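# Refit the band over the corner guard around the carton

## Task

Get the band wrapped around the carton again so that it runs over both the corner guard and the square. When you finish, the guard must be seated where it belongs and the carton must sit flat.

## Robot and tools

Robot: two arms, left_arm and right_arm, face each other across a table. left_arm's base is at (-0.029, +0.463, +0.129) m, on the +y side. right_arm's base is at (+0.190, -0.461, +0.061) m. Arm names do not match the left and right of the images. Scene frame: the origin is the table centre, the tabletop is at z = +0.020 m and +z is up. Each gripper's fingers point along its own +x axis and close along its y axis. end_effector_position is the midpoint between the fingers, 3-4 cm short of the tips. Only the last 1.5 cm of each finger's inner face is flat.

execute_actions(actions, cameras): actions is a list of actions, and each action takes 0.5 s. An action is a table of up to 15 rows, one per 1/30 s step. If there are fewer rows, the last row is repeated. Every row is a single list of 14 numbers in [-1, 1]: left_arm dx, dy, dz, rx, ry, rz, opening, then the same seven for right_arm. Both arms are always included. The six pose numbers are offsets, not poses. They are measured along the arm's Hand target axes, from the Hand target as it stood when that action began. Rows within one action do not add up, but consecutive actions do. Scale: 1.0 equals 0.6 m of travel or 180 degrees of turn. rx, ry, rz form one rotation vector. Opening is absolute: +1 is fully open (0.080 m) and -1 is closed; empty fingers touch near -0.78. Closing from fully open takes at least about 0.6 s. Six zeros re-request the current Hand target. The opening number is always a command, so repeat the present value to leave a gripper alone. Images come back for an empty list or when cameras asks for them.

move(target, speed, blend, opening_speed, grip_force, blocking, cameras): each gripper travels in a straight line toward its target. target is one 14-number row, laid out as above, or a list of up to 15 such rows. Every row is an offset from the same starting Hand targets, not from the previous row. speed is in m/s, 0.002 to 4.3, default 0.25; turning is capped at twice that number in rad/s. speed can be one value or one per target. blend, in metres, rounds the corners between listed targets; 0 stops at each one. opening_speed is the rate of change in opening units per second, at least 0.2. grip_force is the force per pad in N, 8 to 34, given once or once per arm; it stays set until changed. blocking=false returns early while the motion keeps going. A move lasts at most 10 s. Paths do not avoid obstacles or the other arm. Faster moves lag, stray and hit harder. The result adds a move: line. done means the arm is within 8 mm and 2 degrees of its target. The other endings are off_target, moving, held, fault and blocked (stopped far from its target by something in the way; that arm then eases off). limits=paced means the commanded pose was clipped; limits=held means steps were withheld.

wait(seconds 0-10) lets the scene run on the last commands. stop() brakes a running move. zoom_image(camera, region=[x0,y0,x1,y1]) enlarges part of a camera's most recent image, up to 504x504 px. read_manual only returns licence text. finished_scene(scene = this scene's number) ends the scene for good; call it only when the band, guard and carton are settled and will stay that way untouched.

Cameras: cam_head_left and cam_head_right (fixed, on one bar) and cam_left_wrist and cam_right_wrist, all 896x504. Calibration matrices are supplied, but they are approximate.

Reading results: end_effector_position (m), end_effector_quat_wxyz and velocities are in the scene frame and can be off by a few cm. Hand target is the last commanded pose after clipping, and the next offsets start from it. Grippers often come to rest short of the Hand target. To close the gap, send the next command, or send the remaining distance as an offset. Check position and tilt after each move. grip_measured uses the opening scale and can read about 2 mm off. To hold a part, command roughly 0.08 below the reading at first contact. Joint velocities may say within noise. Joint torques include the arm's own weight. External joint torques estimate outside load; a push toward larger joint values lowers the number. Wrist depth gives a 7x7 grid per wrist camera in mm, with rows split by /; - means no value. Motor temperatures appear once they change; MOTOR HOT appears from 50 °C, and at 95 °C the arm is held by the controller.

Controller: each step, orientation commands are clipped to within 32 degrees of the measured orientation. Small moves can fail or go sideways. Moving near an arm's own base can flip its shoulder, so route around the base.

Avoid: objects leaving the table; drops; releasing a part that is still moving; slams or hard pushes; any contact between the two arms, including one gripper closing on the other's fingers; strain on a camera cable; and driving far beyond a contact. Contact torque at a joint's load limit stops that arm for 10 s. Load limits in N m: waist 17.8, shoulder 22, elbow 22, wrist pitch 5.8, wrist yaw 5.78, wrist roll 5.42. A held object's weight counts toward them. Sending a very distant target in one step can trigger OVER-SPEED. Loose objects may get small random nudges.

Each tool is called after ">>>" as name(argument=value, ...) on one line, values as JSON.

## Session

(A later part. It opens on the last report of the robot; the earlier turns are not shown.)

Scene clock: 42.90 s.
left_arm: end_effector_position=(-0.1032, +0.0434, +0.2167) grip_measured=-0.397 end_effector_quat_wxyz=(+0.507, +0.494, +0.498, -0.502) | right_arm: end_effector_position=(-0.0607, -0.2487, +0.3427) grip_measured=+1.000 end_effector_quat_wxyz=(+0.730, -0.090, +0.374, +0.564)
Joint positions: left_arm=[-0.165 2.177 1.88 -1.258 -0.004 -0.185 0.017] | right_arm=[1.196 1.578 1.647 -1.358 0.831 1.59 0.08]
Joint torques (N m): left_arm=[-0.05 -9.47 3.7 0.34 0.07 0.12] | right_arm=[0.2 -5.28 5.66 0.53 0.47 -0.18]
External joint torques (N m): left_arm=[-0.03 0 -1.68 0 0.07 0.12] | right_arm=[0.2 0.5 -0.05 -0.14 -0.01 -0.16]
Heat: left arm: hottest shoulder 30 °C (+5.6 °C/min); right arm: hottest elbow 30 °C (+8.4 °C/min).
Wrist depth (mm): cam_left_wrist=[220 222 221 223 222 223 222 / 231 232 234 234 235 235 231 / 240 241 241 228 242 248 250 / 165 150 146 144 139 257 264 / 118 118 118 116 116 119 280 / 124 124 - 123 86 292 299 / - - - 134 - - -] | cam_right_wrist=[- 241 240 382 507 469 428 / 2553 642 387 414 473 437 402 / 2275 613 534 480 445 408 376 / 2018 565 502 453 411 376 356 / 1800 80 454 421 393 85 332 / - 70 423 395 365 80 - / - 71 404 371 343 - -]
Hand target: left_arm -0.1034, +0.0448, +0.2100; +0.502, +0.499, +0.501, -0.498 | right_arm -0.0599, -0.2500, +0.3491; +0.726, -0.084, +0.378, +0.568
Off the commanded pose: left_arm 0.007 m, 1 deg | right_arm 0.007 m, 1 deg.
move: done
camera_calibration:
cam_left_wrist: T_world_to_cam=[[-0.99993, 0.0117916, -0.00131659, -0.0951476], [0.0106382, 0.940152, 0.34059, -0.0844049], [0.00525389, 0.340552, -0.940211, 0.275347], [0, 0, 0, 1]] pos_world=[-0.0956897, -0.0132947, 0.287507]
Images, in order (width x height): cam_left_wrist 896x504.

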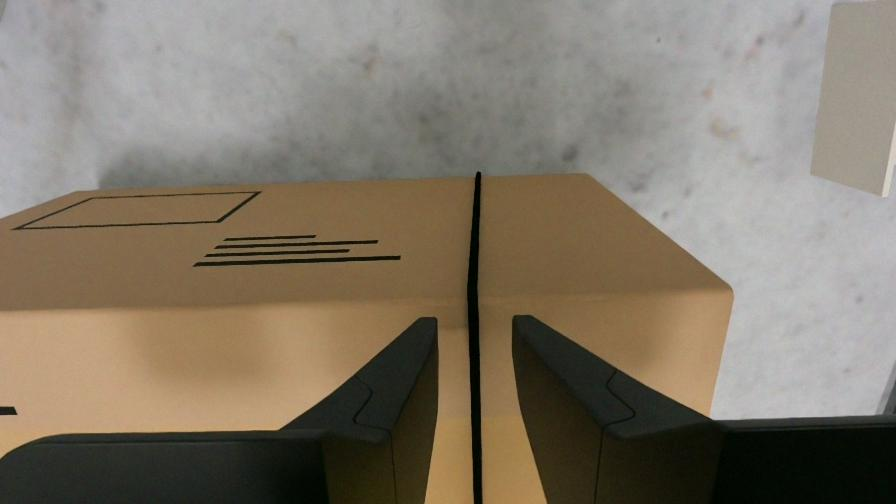

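>>> move(target=[0.008,0,0,0,0,0,-0.4,0,0,0,0,0,0,1], speed=0.06)

>>> move(target=[0.0035,0,0,0,0,0,-0.4,0,0,0,0,0,0,1], speed=0.05, cameras=["cam_left_wrist"])

Scene clock: 43.83 s.
left_arm: end_effector_position=(-0.1032, +0.0432, +0.2126) grip_measured=-0.397 end_effector_quat_wxyz=(+0.507, +0.493, +0.497, -0.502) | right_arm: end_effector_position=(-0.0607, -0.2487, +0.3427) grip_measured=+1.000 end_effector_quat_wxyz=(+0.730, -0.090, +0.374, +0.564)
Joint positions: left_arm=[-0.165 2.177 1.864 -1.24 -0.004 -0.185 0.017] | right_arm=[1.196 1.578 1.647 -1.358 0.831 1.59 0.08]
Joint torques (N m): left_arm=[-0.04 -9.28 3.7 0.35 0.07 0.12] | right_arm=[0.14 -5.23 5.62 0.52 0.44 -0.17]
External joint torques (N m): left_arm=[-0.04 0.26 -1.75 -0.02 0.08 0.12] | right_arm=[0.17 0.58 -0.13 -0.16 -0.04 -0.16]
Heat: left arm: hottest shoulder 30 °C (+5.5 °C/min); right arm: hottest elbow 30 °C (+8.2 °C/min).
Wrist depth (mm): cam_left_wrist=[217 217 218 218 219 220 222 / 228 229 230 230 231 231 232 / 235 236 237 229 224 244 249 / 165 150 146 144 139 254 260 / 113 113 113 113 113 115 277 / 117 119 - 120 86 121 294 / - - - 131 - - -] | cam_right_wrist=[2317 242 242 380 506 469 428 / 2607 645 386 414 472 436 398 / 2275 613 496 482 448 404 374 / 2068 564 504 447 413 376 354 / 1813 81 448 422 392 85 334 / - 70 426 395 369 80 - / - 71 403 371 342 - -]
Hand target: left_arm -0.1034, +0.0447, +0.2053; +0.502, +0.499, +0.501, -0.498 | right_arm -0.0599, -0.2500, +0.3491; +0.726, -0.084, +0.378, +0.568
Off the commanded pose: left_arm 0.008 m, 1 deg | right_arm 0.007 m, 1 deg.
move: done

Scene clock: 44.53 s.
left_arm: end_effector_position=(-0.1032, +0.0434, +0.2114) grip_measured=-0.397 end_effector_quat_wxyz=(+0.507, +0.494, +0.497, -0.502) | right_arm: end_effector_position=(-0.0607, -0.2487, +0.3427) grip_measured=+1.000 end_effector_quat_wxyz=(+0.730, -0.090, +0.374, +0.564)
Joint positions: left_arm=[-0.165 2.177 1.859 -1.236 -0.004 -0.185 0.017] | right_arm=[1.196 1.578 1.647 -1.358 0.831 1.59 0.08]
Joint torques (N m): left_arm=[-0.04 -9.17 3.46 0.58 0.07 0.12] | right_arm=[0.17 -5.24 5.66 0.5 0.46 -0.17]
External joint torques (N m): left_arm=[-0.11 0.37 -1.99 0.21 0.08 0.12] | right_arm=[0.18 0.57 -0.05 -0.16 -0.02 -0.15]
Heat: left arm: hottest shoulder 30 °C (+5.4 °C/min); right arm: hottest elbow 30 °C (+8.1 °C/min).
Wrist depth (mm): cam_left_wrist=[217 217 218 218 219 220 217 / 228 229 229 230 231 231 230 / 236 236 236 237 238 244 248 / 166 150 145 144 140 253 259 / 112 113 113 112 112 114 276 / 117 119 - 119 86 121 294 / - - - 130 - - -] | cam_right_wrist=[604 244 244 377 508 468 428 / 2528 629 389 412 474 437 402 / 2254 615 534 483 445 408 375 / 2068 570 500 453 411 376 355 / 1827 79 451 423 396 85 335 / - 70 428 395 365 80 - / - 71 403 370 350 - -]
Hand target: left_arm -0.1034, +0.0448, +0.2031; +0.502, +0.499, +0.501, -0.498 | right_arm -0.0599, -0.2500, +0.3491; +0.726, -0.084, +0.378, +0.568
Off the commanded pose: left_arm 0.008 m, 1 deg | right_arm 0.007 m, 1 deg.
move: done
camera_calibration:
cam_left_wrist: T_world_to_cam=[[-0.999931, 0.0117252, -0.00114474, -0.0951043], [0.0106419, 0.940658, 0.33919, -0.0823335], [0.00505389, 0.339154, -0.940717, 0.270529], [0, 0, 0, 1]] pos_world=[-0.0955887, -0.0131882, 0.282309]
Images, in order (width x height): cam_left_wrist 896x504.

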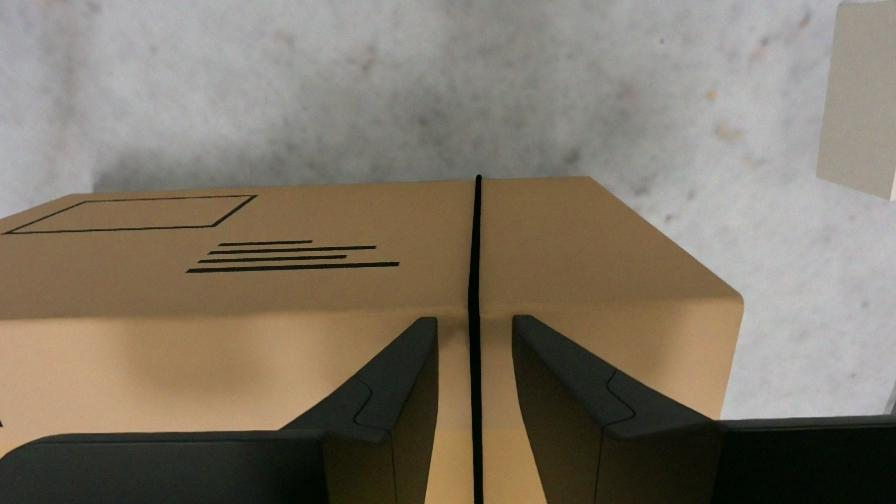

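>>> move(target=[0.002,0,0,0,0,0,-0.4,0,0,0,0,0,0,1], speed=0.05)

>>> move(target=[0,0,0,0,0,0,-1,0,0,0,0,0,0,1], speed=0.06, opening_speed=1.0)

>>> move(target=[-0.028,0,0,0,0,0,-1,0,0,0,0,0,0,1], speed=0.08, cameras=["cam_left_wrist"])

Scene clock: 45.53 s.
left_arm: end_effector_position=(-0.1032, +0.0435, +0.2108) grip_measured=-0.397 end_effector_quat_wxyz=(+0.507, +0.494, +0.497, -0.502) | right_arm: end_effector_position=(-0.0607, -0.2487, +0.3427) grip_measured=+1.000 end_effector_quat_wxyz=(+0.730, -0.090, +0.374, +0.564)
Joint positions: left_arm=[-0.165 2.177 1.857 -1.233 -0.004 -0.185 0.017] | right_arm=[1.196 1.578 1.647 -1.358 0.831 1.59 0.08]
Joint torques (N m): left_arm=[-0.04 -9.1 3.31 0.72 0.07 0.12] | right_arm=[0.17 -5.19 5.6 0.51 0.45 -0.15]
External joint torques (N m): left_arm=[-0.03 0.33 -2.06 0.37 0.07 0.12] | right_arm=[0.15 0.57 -0.12 -0.18 -0.02 -0.14]
Heat: left arm: hottest shoulder 31 °C (+6.6 °C/min); right arm: hottest elbow 30 °C (+7.9 °C/min).
Wrist depth (mm): cam_left_wrist=[216 216 218 218 219 219 221 / 228 228 229 229 231 231 231 / 235 236 236 237 237 245 250 / 166 151 146 145 139 252 260 / 112 113 113 112 112 114 276 / 117 119 - 119 86 120 294 / - - - 130 - - -] | cam_right_wrist=[2296 244 243 381 505 470 431 / 2502 642 387 412 474 434 401 / 2234 618 492 480 446 410 375 / 2018 554 501 453 411 370 356 / - 79 448 417 392 84 334 / - 70 425 393 366 80 - / - 71 402 373 341 - -]
Hand target: left_arm -0.1034, +0.0447, +0.2020; +0.502, +0.499, +0.501, -0.498 | right_arm -0.0599, -0.2500, +0.3491; +0.726, -0.084, +0.378, +0.568
Off the commanded pose: left_arm 0.009 m, 1 deg | right_arm 0.007 m, 1 deg.
move: off_target (left_arm)

Scene clock: 46.33 s.
left_arm: end_effector_position=(-0.1026, +0.0424, +0.2108) grip_measured=-0.769 end_effector_quat_wxyz=(+0.508, +0.492, +0.497, -0.503) | right_arm: end_effector_position=(-0.0607, -0.2487, +0.3427) grip_measured=+1.000 end_effector_quat_wxyz=(+0.730, -0.090, +0.374, +0.564)
Joint positions: left_arm=[-0.163 2.177 1.857 -1.229 -0.004 -0.185 0] | right_arm=[1.196 1.578 1.647 -1.358 0.831 1.59 0.08]
Joint torques (N m): left_arm=[-0.24 -9.11 3.34 0.44 0.06 0.12] | right_arm=[0.12 -5.26 5.7 0.51 0.46 -0.16]
External joint torques (N m): left_arm=[-0.24 0.47 -2.13 0.07 0.07 0.12] | right_arm=[0.11 0.48 -0.01 -0.17 -0.01 -0.15]
Heat: left arm: hottest shoulder 31 °C (+6.5 °C/min); right arm: hottest elbow 30 °C (+7.8 °C/min).
Wrist depth (mm): cam_left_wrist=[217 217 218 219 219 220 220 / 228 229 229 230 231 232 233 / 238 236 237 238 238 244 248 / 158 154 162 148 144 254 259 / 114 114 114 112 113 114 275 / 117 119 117 76 117 120 293 / - - - - - - -] | cam_right_wrist=[2979 285 242 381 502 468 427 / 2383 638 387 431 474 439 401 / 2254 612 509 480 446 408 377 / 2085 569 505 456 414 376 357 / 1867 79 454 422 395 85 332 / - 70 421 395 364 80 - / - 71 404 373 341 - -]
Hand target: left_arm -0.1035, +0.0448, +0.2020; +0.502, +0.499, +0.501, -0.498 | right_arm -0.0599, -0.2500, +0.3491; +0.726, -0.084, +0.378, +0.568
Off the commanded pose: left_arm 0.009 m, 1 deg | right_arm 0.007 m, 1 deg.
move: off_target (left_arm)

Scene clock: 47.13 s.
left_arm: end_effector_position=(-0.1021, +0.0460, +0.2174) grip_measured=-0.770 end_effector_quat_wxyz=(+0.504, +0.498, +0.501, -0.497) | right_arm: end_effector_position=(-0.0607, -0.2487, +0.3427) grip_measured=+1.000 end_effector_quat_wxyz=(+0.730, -0.090, +0.374, +0.564)
Joint positions: left_arm=[-0.164 2.18 1.888 -1.279 -0.004 -0.185 0] | right_arm=[1.196 1.578 1.647 -1.358 0.831 1.59 0.08]
Joint torques (N m): left_arm=[-0.23 -10.12 5.88 -0.41 0.06 0.12] | right_arm=[0.17 -5.26 5.69 0.49 0.47 -0.17]
External joint torques (N m): left_arm=[-0.3 -0.83 0.59 -0.74 0.07 0.12] | right_arm=[0.2 0.5 -0.02 -0.18 -0.01 -0.15]
Heat: left arm: hottest shoulder 31 °C (+6.4 °C/min); right arm: hottest elbow 30 °C (+7.6 °C/min).
Wrist depth (mm): cam_left_wrist=[219 219 221 221 221 221 223 / 231 232 232 232 234 234 237 / 239 222 216 209 203 248 251 / 153 141 137 135 132 151 264 / 118 116 116 114 117 121 281 / 125 125 125 76 122 128 298 / - - - - - - -] | cam_right_wrist=[2383 284 244 379 509 469 427 / 2478 647 389 421 472 437 400 / 2296 621 520 480 444 408 378 / 1925 570 502 452 410 374 354 / 1854 79 453 419 390 85 333 / - 70 427 395 366 80 - / - 71 405 372 341 - -]
Hand target: left_arm -0.1035, +0.0447, +0.2187; +0.502, +0.499, +0.501, -0.498 | right_arm -0.0599, -0.2500, +0.3491; +0.726, -0.084, +0.378, +0.568
Off the commanded pose: left_arm 0.002 m, 0 deg | right_arm 0.007 m, 1 deg.
move: done
camera_calibration:
cam_left_wrist: T_world_to_cam=[[-0.999941, 0.0102512, -0.00359849, -0.0935375], [0.00830249, 0.934643, 0.355491, -0.0903854], [0.00700752, 0.35544, -0.934673, 0.273456], [0, 0, 0, 1]] pos_world=[-0.0946978, -0.0117604, 0.287387]
Images, in order (width x height): cam_left_wrist 896x504.

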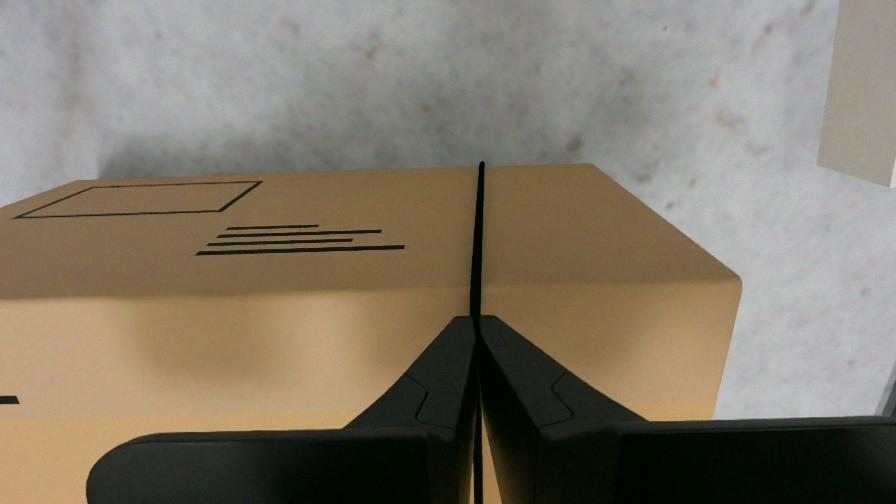

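>>> move(target=[[-0.018,0,0,0,0,0,-1,0,0,0,0,0,0,1],[-0.022,-0.0185,0.032,0,0,0,-1,0,0,0,0,0,0,1]], speed=0.07, blend=[0.004,0], cameras=["cam_left_wrist","cam_right_wrist"])

Scene clock: 48.50 s.
left_arm: end_effector_position=(-0.1135, +0.0321, +0.2271) grip_measured=-0.770 end_effector_quat_wxyz=(+0.495, +0.509, +0.505, -0.492) | right_arm: end_effector_position=(-0.0607, -0.2487, +0.3427) grip_measured=+1.000 end_effector_quat_wxyz=(+0.730, -0.090, +0.374, +0.564)
Joint positions: left_arm=[-0.183 2.285 2.099 -1.412 -0.002 -0.194 0] | right_arm=[1.196 1.578 1.647 -1.358 0.831 1.59 0.08]
Joint torques (N m): left_arm=[0.09 -11 6.97 0.46 0.01 -0.19] | right_arm=[0.16 -5.26 5.68 0.51 0.44 -0.16]
External joint torques (N m): left_arm=[0.16 -0.95 1.62 0.17 0.01 -0.19] | right_arm=[0.15 0.61 -0.09 -0.17 -0.04 -0.15]
Heat: left arm: hottest shoulder 31 °C (+6.2 °C/min); right arm: hottest elbow 30 °C (+7.4 °C/min).
Wrist depth (mm): cam_left_wrist=[225 226 226 226 226 226 224 / 240 239 240 240 240 240 240 / 251 248 248 239 250 255 256 / 175 172 167 160 156 273 273 / 130 130 130 127 128 289 293 / 136 136 134 76 133 311 317 / - - - - - - -] | cam_right_wrist=[173 228 231 379 518 471 429 / 2453 288 376 421 470 434 402 / 2254 619 530 475 448 405 376 / 2002 567 498 451 413 373 354 / 1775 79 455 422 392 85 333 / - 70 426 396 366 80 - / - 71 405 371 342 - -]
Hand target: left_arm -0.1145, +0.0255, +0.2318; +0.502, +0.499, +0.501, -0.498 | right_arm -0.0599, -0.2500, +0.3491; +0.726, -0.084, +0.378, +0.568
Off the commanded pose: left_arm 0.008 m, 2 deg | right_arm 0.007 m, 1 deg.
move: done
camera_calibration:
cam_left_wrist: T_world_to_cam=[[-0.999755, 0.0210631, -0.0068756, -0.104289], [0.0168574, 0.924467, 0.38089, -0.0851668], [0.014379, 0.38068, -0.924595, 0.285342], [0, 0, 0, 1]] pos_world=[-0.106931, -0.0276937, 0.295548]
cam_right_wrist: T_world_to_cam=[[0.871967, -0.384175, -0.303451, 0.0674953], [-0.483777, -0.771193, -0.413788, -0.05468], [-0.0750525, 0.507612, -0.85831, 0.491319], [0, 0, 0, 1]] pos_world=[-0.0484319, -0.265639, 0.41956]
Images, in order (width x height): cam_left_wrist 896x504, cam_right_wrist 896x504.

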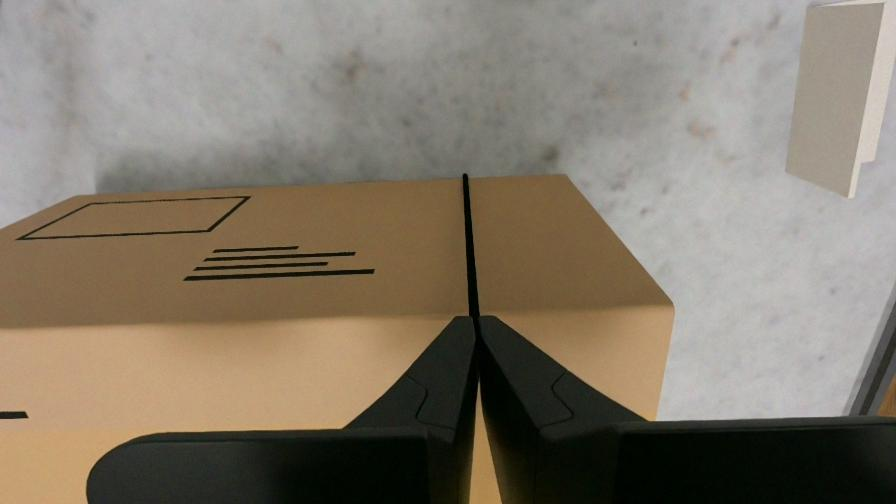

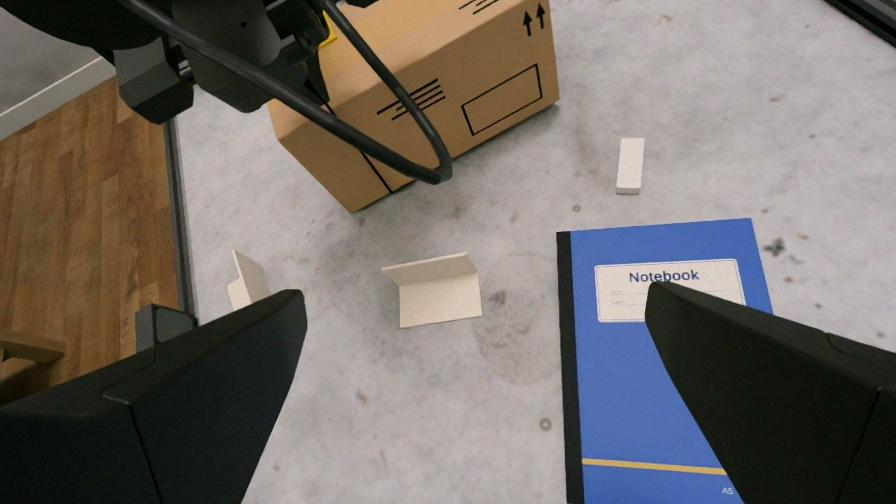

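>>> move(target=[[0.003,0.0017,-0.0283,0,0,0,-1,0,0,0,0,0,0,1],[0.0425,0.0017,-0.0283,0,0,0,-1,0,0,0,0,0,0,1]], speed=0.07, blend=[0.003,0], cameras=["cam_left_wrist"])

Scene clock: 49.90 s.
left_arm: end_effector_position=(-0.1126, +0.0407, +0.2098) grip_measured=-0.770 end_effector_quat_wxyz=(+0.502, +0.498, +0.499, -0.500) | right_arm: end_effector_position=(-0.0607, -0.2487, +0.3427) grip_measured=+1.000 end_effector_quat_wxyz=(+0.730, -0.090, +0.374, +0.564)
Joint positions: left_arm=[-0.185 2.21 1.906 -1.263 -0.002 -0.199 0] | right_arm=[1.196 1.578 1.647 -1.358 0.831 1.59 0.08]
Joint torques (N m): left_arm=[-0.28 -11.22 2.85 0.78 0 -0.19] | right_arm=[0.24 -5.26 5.67 0.51 0.46 -0.17]
External joint torques (N m): left_arm=[-0.25 -1.51 -2.54 0.45 0 -0.19] | right_arm=[0.25 0.44 0.01 -0.16 -0.02 -0.15]
Heat: left arm: hottest shoulder 32 °C (+7.2 °C/min); right arm: hottest elbow 30 °C (+7.2 °C/min).
Wrist depth (mm): cam_left_wrist=[215 217 217 217 218 218 221 / 227 229 230 228 229 231 233 / 237 237 236 237 240 244 242 / 174 158 163 150 144 258 260 / 114 114 114 112 114 268 276 / 117 120 117 76 117 287 291 / - - - - - - -] | cam_right_wrist=[186 243 240 386 510 469 426 / 2553 298 381 414 470 436 401 / 2254 610 505 478 445 408 378 / 2002 567 499 452 414 377 355 / 1854 79 451 418 393 85 334 / - 70 426 397 366 80 - / - 71 404 375 340 - -]
Hand target: left_arm -0.1134, +0.0424, +0.2064; +0.502, +0.499, +0.501, -0.498 | right_arm -0.0599, -0.2500, +0.3491; +0.726, -0.084, +0.378, +0.568
Off the commanded pose: left_arm 0.004 m, 0 deg | right_arm 0.007 m, 1 deg.
move: done
camera_calibration:
cam_left_wrist: T_world_to_cam=[[-0.999845, 0.0175641, -0.00126823, -0.10473], [0.0159975, 0.936043, 0.351521, -0.0808664], [0.00736128, 0.351447, -0.936179, 0.268854], [0, 0, 0, 1]] pos_world=[-0.105399, -0.016954, 0.279989]
Images, in order (width x height): cam_left_wrist 896x504.

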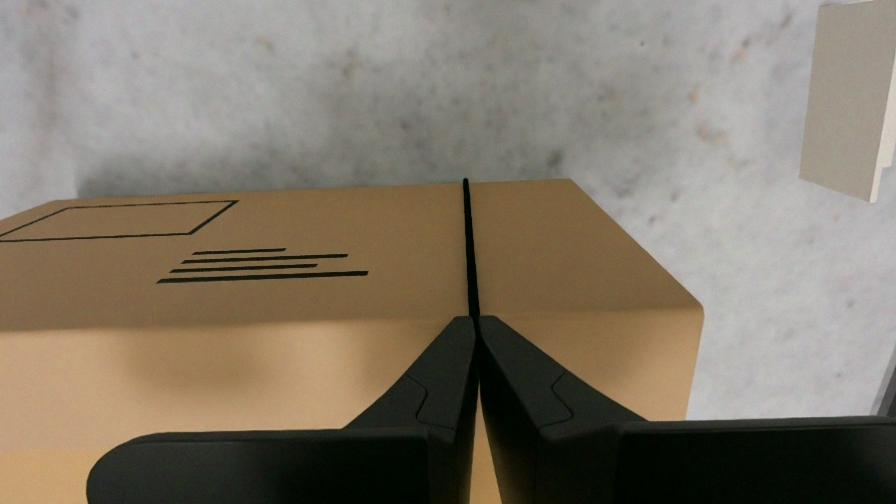

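>>> move(target=[0,0,0,0,0,0,-0.45,0,0,0,0,0,0,1], speed=0.05, cameras=["cam_left_wrist"])

Scene clock: 50.60 s.
left_arm: end_effector_position=(-0.1161, +0.0401, +0.2098) grip_measured=-0.455 end_effector_quat_wxyz=(+0.501, +0.497, +0.498, -0.504) | right_arm: end_effector_position=(-0.0607, -0.2487, +0.3427) grip_measured=+1.000 end_effector_quat_wxyz=(+0.730, -0.090, +0.374, +0.564)
Joint positions: left_arm=[-0.191 2.21 1.906 -1.256 0.002 -0.2 0.015] | right_arm=[1.196 1.578 1.647 -1.358 0.831 1.59 0.08]
Joint torques (N m): left_arm=[0.31 -11.19 2.91 0.41 -0.16 -0.18] | right_arm=[0.22 -5.31 5.7 0.5 0.46 -0.17]
External joint torques (N m): left_arm=[0.31 -1.33 -2.58 0.06 -0.16 -0.18] | right_arm=[0.22 0.44 -0.03 -0.18 -0.02 -0.16]
Heat: left arm: hottest shoulder 32 °C (+7.1 °C/min); right arm: hottest elbow 30 °C (+7.1 °C/min).
Wrist depth (mm): cam_left_wrist=[215 216 216 218 219 220 220 / 226 227 229 230 230 232 228 / 236 237 237 237 241 245 247 / 180 162 166 152 147 258 260 / 118 115 114 113 114 273 277 / 116 118 117 112 83 290 295 / - - - 126 84 - -] | cam_right_wrist=[186 243 242 375 506 471 431 / 2478 296 384 428 470 438 401 / 2339 612 522 483 446 407 377 / 1970 573 500 453 413 374 356 / 1827 81 453 423 393 85 334 / - 70 426 397 366 80 - / - 71 401 372 341 - -]
Hand target: left_arm -0.1134, +0.0424, +0.2064; +0.502, +0.499, +0.501, -0.498 | right_arm -0.0599, -0.2500, +0.3491; +0.726, -0.084, +0.378, +0.568
Off the commanded pose: left_arm 0.005 m, 1 deg | right_arm 0.007 m, 1 deg.
move: done
camera_calibration:
cam_left_wrist: T_world_to_cam=[[-0.999721, 0.0232422, 0.00422186, -0.109636], [0.0232631, 0.937596, 0.346948, -0.0785109], [0.00410545, 0.34695, -0.937875, 0.26921], [0, 0, 0, 1]] pos_world=[-0.108884, -0.0172427, 0.280188]
Images, in order (width x height): cam_left_wrist 896x504.

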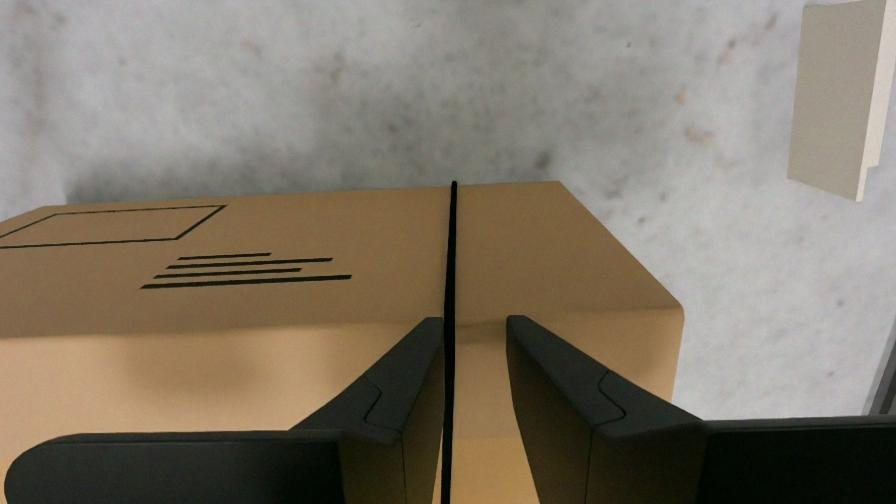

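>>> move(target=[[0,0,0,0,0,0,-0.3,0,0,0,0,0,0,1],[-0.07,0,0,0,0,0,-0.3,0,0,0,0,0,0,1]], speed=0.12, blend=[0.003,0], cameras=["cam_left_wrist"])

>>> zoom_image(camera="cam_left_wrist", region=[420, 130, 700, 330])

Scene clock: 52.57 s.
left_arm: end_effector_position=(-0.1137, +0.0449, +0.2450) grip_measured=-0.303 end_effector_quat_wxyz=(+0.497, +0.503, +0.503, -0.497) | right_arm: end_effector_position=(-0.0607, -0.2487, +0.3427) grip_measured=+1.000 end_effector_quat_wxyz=(+0.730, -0.090, +0.374, +0.564)
Joint positions: left_arm=[-0.188 2.209 2.045 -1.419 0.001 -0.2 0.021] | right_arm=[1.196 1.578 1.647 -1.358 0.831 1.59 0.08]
Joint torques (N m): left_arm=[0.02 -11.07 5.72 0.05 -0.11 -0.18] | right_arm=[0.17 -5.28 5.61 0.49 0.45 -0.18]
External joint torques (N m): left_arm=[0.02 -1.4 0.36 -0.25 -0.1 -0.18] | right_arm=[0.2 0.45 -0.08 -0.18 -0.03 -0.16]
Heat: left arm: hottest shoulder 32 °C (+6.8 °C/min); right arm: hottest elbow 30 °C (+6.8 °C/min).
Wrist depth (mm): cam_left_wrist=[244 245 245 245 246 246 249 / 257 258 258 259 261 260 264 / 266 227 216 207 255 276 278 / 158 145 144 144 142 294 296 / 148 149 149 146 148 315 315 / 159 157 - 157 84 334 340 / - - - 169 77 - -] | cam_right_wrist=[265 234 304 385 504 471 426 / 2430 678 391 440 472 439 404 / 2275 618 493 481 446 409 375 / 2085 564 501 445 412 374 356 / 1840 79 451 417 395 85 333 / - 70 425 395 367 80 - / - 71 402 373 342 - -]
Hand target: left_arm -0.1136, +0.0425, +0.2485; +0.502, +0.499, +0.501, -0.498 | right_arm -0.0599, -0.2500, +0.3491; +0.726, -0.084, +0.378, +0.568
Off the commanded pose: left_arm 0.004 m, 1 deg | right_arm 0.007 m, 1 deg.
move: done; blend cut to 0 m at target 1
camera_calibration:
cam_left_wrist: T_world_to_cam=[[-0.999788, 0.0205659, -0.001246, -0.106006], [0.0186698, 0.92987, 0.367415, -0.100574], [0.00871484, 0.367314, -0.930056, 0.298199], [0, 0, 0, 1]] pos_world=[-0.106705, -0.0138316, 0.314163]
Images, in order (width x height): cam_left_wrist 896x504.

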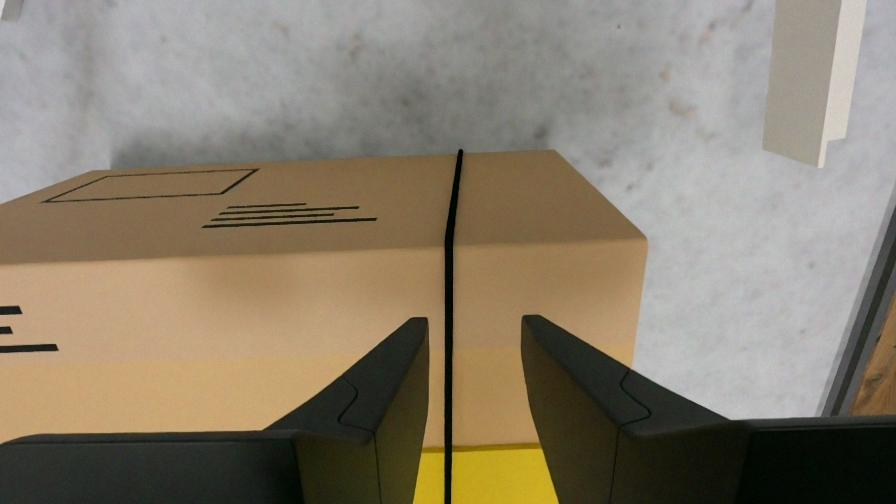

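Scaled by 1.800 from the camera's 896x504 image, which has a finer 1280x720 frame.

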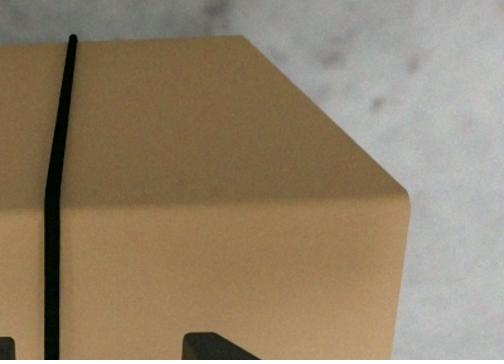

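>>> execute_actions(actions=[], cameras=["cam_head_left","cam_head_right","cam_right_wrist"])

>>> zoom_image(camera="cam_head_left", region=[310, 175, 430, 325])

>>> zoom_image(camera="cam_head_right", region=[320, 175, 440, 325])

>>> zoom_image(camera="cam_right_wrist", region=[230, 0, 450, 220])

Scene clock: 53.10 s.
left_arm: end_effector_position=(-0.1137, +0.0449, +0.2450) grip_measured=-0.303 end_effector_quat_wxyz=(+0.497, +0.503, +0.503, -0.497) | right_arm: end_effector_position=(-0.0607, -0.2487, +0.3427) grip_measured=+1.000 end_effector_quat_wxyz=(+0.730, -0.090, +0.374, +0.564)
Joint positions: left_arm=[-0.188 2.209 2.045 -1.419 0.001 -0.2 0.021] | right_arm=[1.196 1.578 1.647 -1.358 0.831 1.59 0.08]
Joint velocities: within noise
Joint torques (N m): left_arm=[-0.01 -11.08 5.73 0.05 -0.11 -0.18] | right_arm=[0.18 -5.2 5.69 0.5 0.46 -0.16]
External joint torques (N m): left_arm=[-0.01 -1.41 0.35 -0.27 -0.1 -0.18] | right_arm=[0.15 0.49 0.04 -0.16 -0.01 -0.15]
Motor temperatures (°C): left_arm=[26 33 31 30 27 28] | right_arm=[25 29 30 29 27 30]
Heat: left arm: hottest shoulder 33 °C (+7.9 °C/min); right arm: hottest elbow 30 °C (+6.8 °C/min).
Wrist depth (mm): cam_left_wrist=[243 245 245 246 246 247 245 / 258 258 259 260 261 260 264 / 266 227 216 207 255 277 279 / 158 144 144 144 142 295 296 / 148 148 149 146 148 315 315 / 160 158 - 158 84 334 344 / - - - 171 77 - -] | cam_right_wrist=[264 230 317 383 499 469 428 / 2430 667 391 426 469 437 403 / 2317 618 492 482 446 407 376 / 1986 565 499 448 411 375 356 / 1896 79 450 422 393 85 333 / - 70 426 395 365 80 - / - 71 406 373 340 - -]
Hand target: left_arm -0.1136, +0.0425, +0.2484; +0.502, +0.499, +0.500, -0.498 | right_arm -0.0599, -0.2500, +0.3491; +0.726, -0.084, +0.378, +0.568
Tool commands: left_gripper/opening=-0.3 right_gripper/opening=+1.0
Off the commanded pose: left_arm 0.004 m, 1 deg | right_arm 0.007 m, 1 deg.
camera_calibration:
cam_right_wrist: T_world_to_cam=[[0.871967, -0.384175, -0.303451, 0.0674953], [-0.483777, -0.771193, -0.413788, -0.05468], [-0.0750525, 0.507612, -0.85831, 0.491319], [0, 0, 0, 1]] pos_world=[-0.0484319, -0.265639, 0.41956]
Images, in order (width x height): cam_head_left 896x504, cam_head_right 896x504, cam_right_wrist 896x504.

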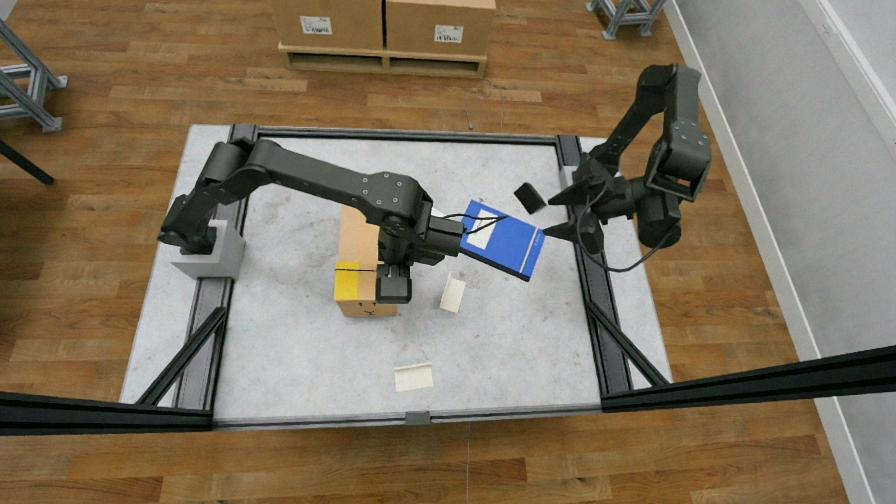

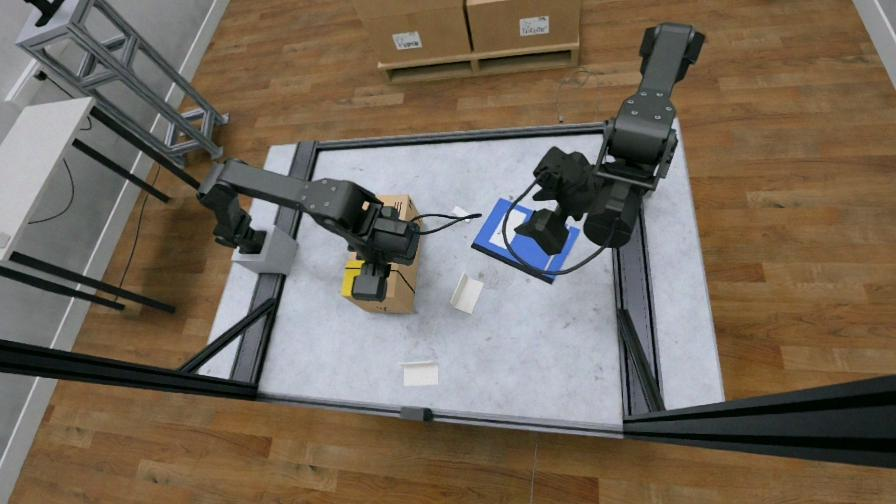

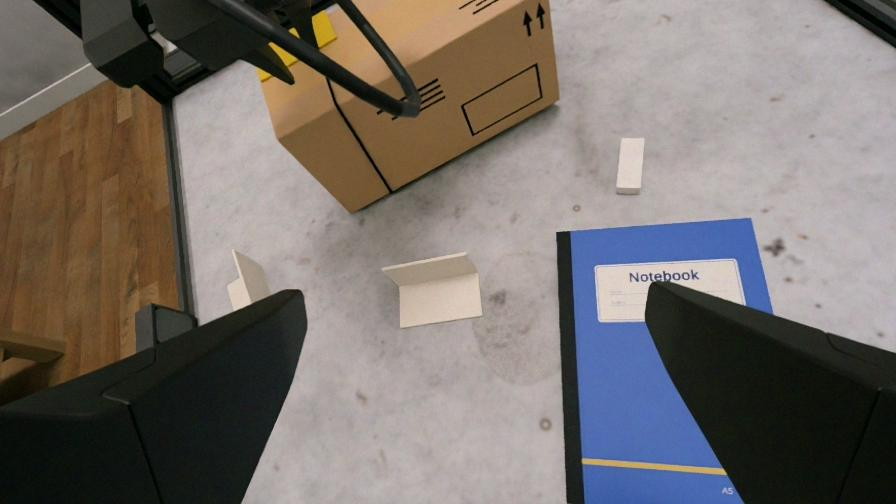

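Scaled by 3.360 from the camera's 896x504 image, which has a finer 1280x720 frame.

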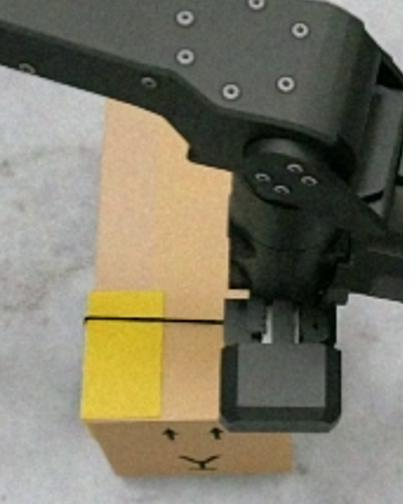

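Scaled by 3.360 from the camera's 896x504 image, which has a finer 1280x720 frame.

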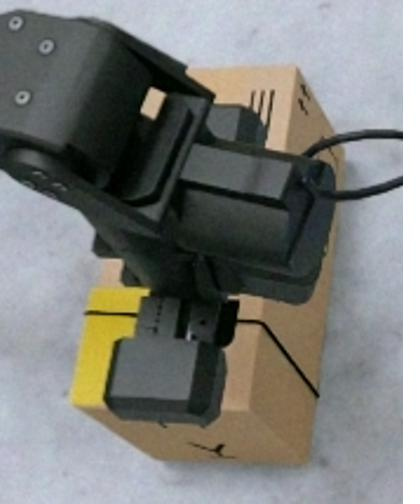

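Scaled by 2.291 from the camera's 896x504 image, which has a finer 1280x720 frame.

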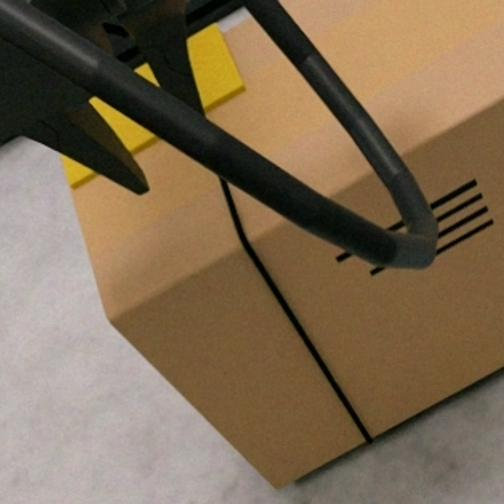

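>>> move(target=[[0,0.0115,-0.005,0,0,0,-0.35,0,0,0,0,0,0,1],[0.0598,0.0115,-0.005,0,0,0,-0.4,0,0,0,0,0,0,1],[0.074,0.0115,-0.005,0,0,0,-0.4,0,0,0,0,0,0,1]], speed=[0.1,0.1,0.05], blend=[0.003,0.004,0], cameras=["cam_left_wrist"])

Scene clock: 57.73 s.
left_arm: end_effector_position=(-0.1072, +0.0445, +0.2092) grip_measured=-0.396 end_effector_quat_wxyz=(+0.504, +0.496, +0.501, -0.499) | right_arm: end_effector_position=(-0.0607, -0.2487, +0.3427) grip_measured=+1.000 end_effector_quat_wxyz=(+0.730, -0.090, +0.374, +0.564)
Joint positions: left_arm=[-0.174 2.188 1.868 -1.245 -0.001 -0.194 0.017] | right_arm=[1.196 1.578 1.647 -1.358 0.831 1.59 0.08]
Joint torques (N m): left_arm=[0.04 -10.6 2.88 0.99 -0.04 0.17] | right_arm=[0.2 -5.24 5.68 0.5 0.45 -0.17]
External joint torques (N m): left_arm=[0.03 -1.19 -2.44 0.66 -0.04 0.17] | right_arm=[0.23 0.58 -0.05 -0.17 -0.03 -0.16]
Heat: left arm: hottest shoulder 34 °C (+8.3 °C/min); right arm: hottest shoulder 30 °C (+6.2 °C/min).
Wrist depth (mm): cam_left_wrist=[215 216 218 218 219 219 217 / 228 228 228 229 230 230 230 / 235 235 236 221 238 245 248 / 160 147 142 140 136 255 260 / 112 113 113 112 112 114 275 / 117 119 - 119 86 286 294 / - - - 128 - - -] | cam_right_wrist=[- 244 241 381 502 472 430 / 2383 629 387 420 469 437 402 / 2157 619 544 483 446 408 379 / 1986 561 500 456 413 372 355 / 1854 81 452 421 394 85 335 / - 70 429 394 366 80 - / - 71 406 372 340 - -]
Hand target: left_arm -0.1066, +0.0455, +0.2040; +0.502, +0.499, +0.501, -0.498 | right_arm -0.0599, -0.2500, +0.3491; +0.726, -0.084, +0.378, +0.568
Off the commanded pose: left_arm 0.005 m, 0 deg | right_arm 0.007 m, 1 deg.
move: done; blend cut to 0 m at target 1, 0 m at target 2
camera_calibration:
cam_left_wrist: T_world_to_cam=[[-0.99993, 0.0118174, -0.0000200816, -0.099418], [0.0110602, 0.936457, 0.350608, -0.0846424], [0.00416207, 0.350583, -0.936522, 0.26664], [0, 0, 0, 1]] pos_world=[-0.0995847, -0.0130407, 0.279389]
Images, in order (width x height): cam_left_wrist 896x504.

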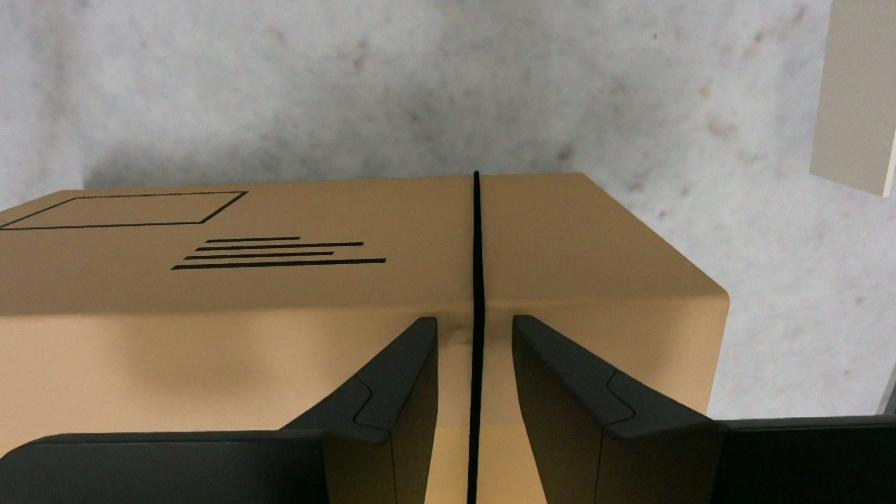

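>>> move(target=[0,0,0,0,0,0,-1,0,0,0,0,0,0,1], speed=0.06, opening_speed=1.0)

>>> move(target=[[-0.025,0,0,0,0,0,-1,0,0,0,0,0,0,1],[-0.045,0.006,0.036,0,0,0,-1,0,0,0,0,0,0,1]], speed=0.08, blend=[0.004,0], cameras=["cam_left_wrist"])

Scene clock: 58.80 s.
left_arm: end_effector_position=(-0.1064, +0.0432, +0.2092) grip_measured=-0.769 end_effector_quat_wxyz=(+0.506, +0.495, +0.499, -0.500) | right_arm: end_effector_position=(-0.0607, -0.2487, +0.3427) grip_measured=+1.000 end_effector_quat_wxyz=(+0.730, -0.090, +0.374, +0.564)
Joint positions: left_arm=[-0.172 2.187 1.867 -1.239 -0.003 -0.194 0] | right_arm=[1.196 1.578 1.647 -1.358 0.831 1.59 0.08]
Joint torques (N m): left_arm=[-0.14 -10.53 2.9 0.61 0.01 0.15] | right_arm=[0.08 -5.33 5.65 0.5 0.47 -0.15]
External joint torques (N m): left_arm=[-0.07 -0.93 -2.54 0.26 0.01 0.15] | right_arm=[0.07 0.41 -0.05 -0.17 0 -0.14]
Heat: left arm: hottest shoulder 34 °C (+8.2 °C/min); right arm: hottest shoulder 30 °C (+6.1 °C/min).
Wrist depth (mm): cam_left_wrist=[216 217 217 218 219 219 220 / 228 228 229 230 230 231 227 / 235 234 237 237 238 244 247 / 167 151 147 146 141 256 260 / 114 114 114 112 113 115 276 / 117 119 117 76 117 122 294 / - - - - - - -] | cam_right_wrist=[634 244 242 380 510 469 427 / 2528 642 388 414 472 435 399 / 2195 615 492 482 444 410 377 / 2068 559 500 452 410 374 354 / 1854 79 451 422 394 85 334 / - 70 423 397 367 80 - / - 71 400 372 342 - -]
Hand target: left_arm -0.1066, +0.0456, +0.2040; +0.502, +0.499, +0.501, -0.498 | right_arm -0.0599, -0.2500, +0.3491; +0.726, -0.084, +0.378, +0.568
Off the commanded pose: left_arm 0.006 m, 1 deg | right_arm 0.007 m, 1 deg.
move: done

Scene clock: 59.83 s.
left_arm: end_effector_position=(-0.1037, +0.0310, +0.2263) grip_measured=-0.770 end_effector_quat_wxyz=(+0.496, +0.507, +0.507, -0.490) | right_arm: end_effector_position=(-0.0607, -0.2487, +0.3427) grip_measured=+1.000 end_effector_quat_wxyz=(+0.730, -0.090, +0.374, +0.564)
Joint positions: left_arm=[-0.16 2.281 2.09 -1.407 -0.001 -0.177 0] | right_arm=[1.196 1.578 1.647 -1.358 0.831 1.59 0.08]
Joint torques (N m): left_arm=[0.29 -10.93 6.95 0.49 -0.04 0.16] | right_arm=[0.19 -5.29 5.67 0.5 0.46 -0.15]
External joint torques (N m): left_arm=[0.18 -0.91 1.62 0.21 -0.03 0.16] | right_arm=[0.15 0.48 -0.05 -0.18 -0.01 -0.14]
Heat: left arm: hottest shoulder 34 °C (+8.0 °C/min); right arm: hottest elbow 31 °C (+7.0 °C/min).
Wrist depth (mm): cam_left_wrist=[224 224 226 225 226 226 224 / 237 238 239 239 239 240 226 / 249 248 247 248 248 256 256 / 176 171 169 165 160 269 272 / 129 129 129 126 128 133 293 / 135 135 133 76 131 307 319 / - - - - - - -] | cam_right_wrist=[176 227 226 379 504 474 430 / 2406 624 384 402 476 433 402 / 2275 616 491 478 444 407 376 / 2051 566 498 456 414 374 356 / 1827 79 449 425 393 85 334 / - 70 426 396 365 80 - / - 71 405 372 341 - -]
Hand target: left_arm -0.1030, +0.0239, +0.2310; +0.502, +0.499, +0.501, -0.498 | right_arm -0.0599, -0.2500, +0.3491; +0.726, -0.084, +0.378, +0.568
Off the commanded pose: left_arm 0.008 m, 2 deg | right_arm 0.007 m, 1 deg.
move: done
camera_calibration:
cam_left_wrist: T_world_to_cam=[[-0.999875, 0.0148789, -0.0053013, -0.09461], [0.0117311, 0.924282, 0.38153, -0.0845827], [0.0105766, 0.381421, -0.924341, 0.284392], [0, 0, 0, 1]] pos_world=[-0.0966139, -0.028887, 0.294644]
Images, in order (width x height): cam_left_wrist 896x504.

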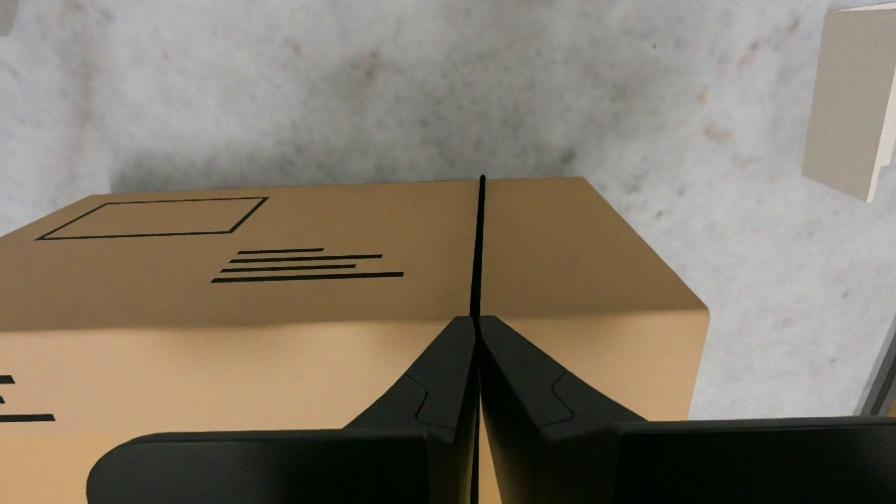

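>>> move(target=[0,0.012,0,0,0,0,-1,0,0,0,0,0,0,1], speed=0.06, cameras=["cam_left_wrist"])

Scene clock: 60.87 s.
left_arm: end_effector_position=(-0.0976, +0.0300, +0.2263) grip_measured=-0.770 end_effector_quat_wxyz=(+0.495, +0.507, +0.507, -0.491) | right_arm: end_effector_position=(-0.0607, -0.2487, +0.3427) grip_measured=+1.000 end_effector_quat_wxyz=(+0.730, -0.090, +0.374, +0.564)
Joint positions: left_arm=[-0.146 2.281 2.09 -1.407 0 -0.161 0] | right_arm=[1.196 1.578 1.647 -1.358 0.831 1.59 0.08]
Joint torques (N m): left_arm=[0.45 -11.61 6.05 0.73 -0.08 0.17] | right_arm=[0.1 -5.3 5.69 0.51 0.46 -0.16]
External joint torques (N m): left_arm=[0.44 -1.7 0.78 0.45 -0.07 0.17] | right_arm=[0.07 0.52 -0.06 -0.17 -0.02 -0.14]
Heat: left arm: hottest shoulder 35 °C (+9.0 °C/min); right arm: hottest elbow 31 °C (+7.0 °C/min).
Wrist depth (mm): cam_left_wrist=[224 225 226 226 226 226 224 / 238 238 238 239 240 240 245 / 249 247 248 248 249 256 259 / 179 174 171 165 163 271 274 / 132 130 129 127 130 130 294 / 135 135 133 76 132 139 315 / - - - - - - -] | cam_right_wrist=[640 227 225 380 501 469 429 / 2502 640 390 381 472 437 404 / 2254 609 491 477 445 410 376 / 2034 570 501 448 408 375 356 / 1854 79 452 425 395 85 331 / - 70 426 397 366 80 - / - 71 402 370 340 - -]
Hand target: left_arm -0.0958, +0.0240, +0.2310; +0.502, +0.499, +0.501, -0.498 | right_arm -0.0599, -0.2500, +0.3491; +0.726, -0.084, +0.378, +0.568
Off the commanded pose: left_arm 0.008 m, 2 deg | right_arm 0.007 m, 1 deg.
move: done
camera_calibration:
cam_left_wrist: T_world_to_cam=[[-0.999857, 0.0164555, -0.00382065, -0.0888818], [0.0137481, 0.924051, 0.382021, -0.0837473], [0.00981683, 0.381914, -0.924146, 0.284465], [0, 0, 0, 1]] pos_world=[-0.0905103, -0.0297918, 0.294541]
Images, in order (width x height): cam_left_wrist 896x504.

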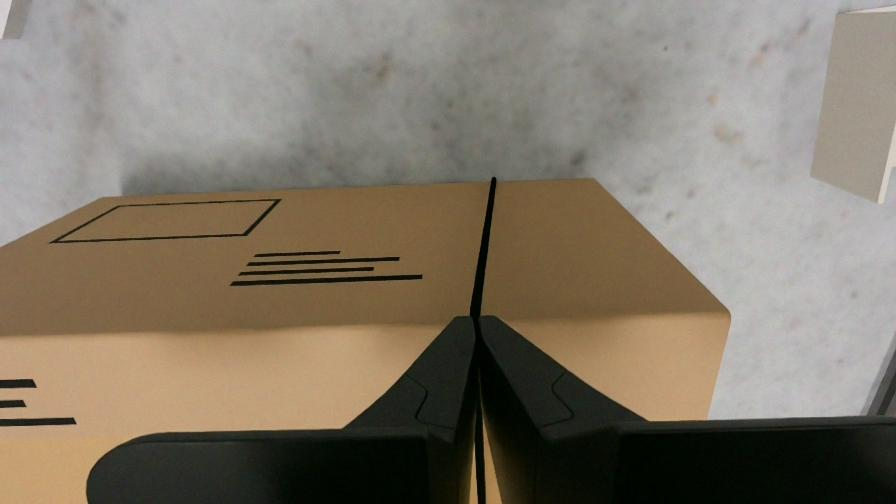

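>>> move(target=[-0.02,0,0.03,0,0,0,-1,0,0,0,0,0,0,1], speed=0.07, cameras=["cam_left_wrist"])

Scene clock: 62.30 s.
left_arm: end_effector_position=(-0.0981, +0.0140, +0.2370) grip_measured=-0.770 end_effector_quat_wxyz=(+0.493, +0.509, +0.508, -0.489) | right_arm: end_effector_position=(-0.0607, -0.2487, +0.3427) grip_measured=+1.000 end_effector_quat_wxyz=(+0.730, -0.090, +0.374, +0.564)
Joint positions: left_arm=[-0.141 2.392 2.323 -1.538 0.001 -0.155 0] | right_arm=[1.196 1.578 1.647 -1.358 0.831 1.59 0.08]
Joint torques (N m): left_arm=[0.61 -11.68 7.18 0.75 -0.1 0.17] | right_arm=[0.13 -5.2 5.71 0.51 0.45 -0.16]
External joint torques (N m): left_arm=[0.61 -1.05 1.87 0.48 -0.1 0.17] | right_arm=[0.11 0.56 0.01 -0.16 -0.02 -0.14]
Heat: left arm: hottest shoulder 35 °C (+8.1 °C/min); right arm: hottest elbow 31 °C (+7.1 °C/min).
Wrist depth (mm): cam_left_wrist=[231 231 233 233 233 235 231 / 245 246 247 247 249 249 246 / 262 262 263 261 264 265 263 / 231 213 209 202 199 284 284 / 161 159 158 161 151 301 307 / 149 147 145 75 144 320 330 / - - - - - - -] | cam_right_wrist=[162 164 209 379 507 470 426 / 2502 272 385 406 469 436 400 / 2275 621 506 477 446 411 376 / 1970 557 506 448 408 375 355 / 1827 81 453 424 397 85 334 / - 70 426 397 369 80 - / - 71 404 370 340 - -]
Hand target: left_arm -0.0957, +0.0060, +0.2430; +0.502, +0.499, +0.501, -0.498 | right_arm -0.0599, -0.2500, +0.3491; +0.726, -0.084, +0.378, +0.568
Off the commanded pose: left_arm 0.010 m, 2 deg | right_arm 0.007 m, 1 deg.
joint sent to its limit (left arm) — joint 3 (elbow), upper limit, where the elbow is as straight as it goes. The joint targets still meet the commanded pose.
move: off_target (left_arm)
camera_calibration:
cam_left_wrist: T_world_to_cam=[[-0.99983, 0.0179902, -0.00394819, -0.0890616], [0.0150321, 0.920911, 0.389484, -0.0746915], [0.0106428, 0.389359, -0.921025, 0.299762], [0, 0, 0, 1]] pos_world=[-0.091114, -0.0463284, 0.304828]
Images, in order (width x height): cam_left_wrist 896x504.

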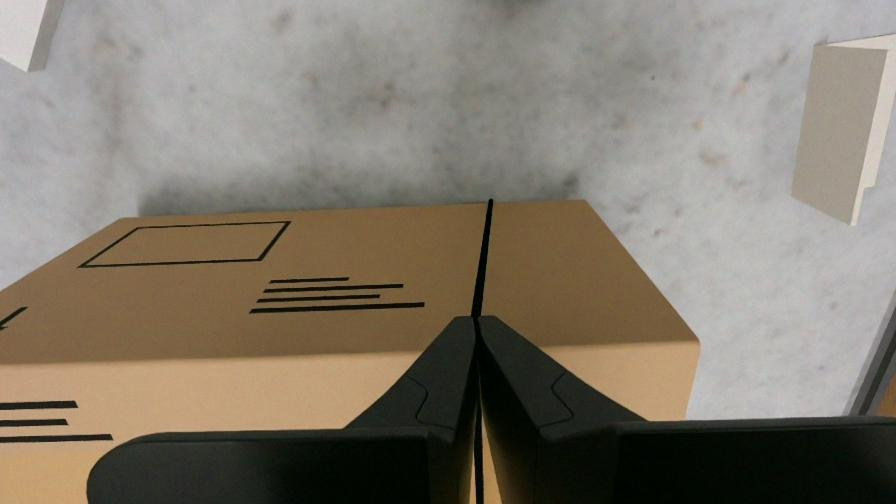

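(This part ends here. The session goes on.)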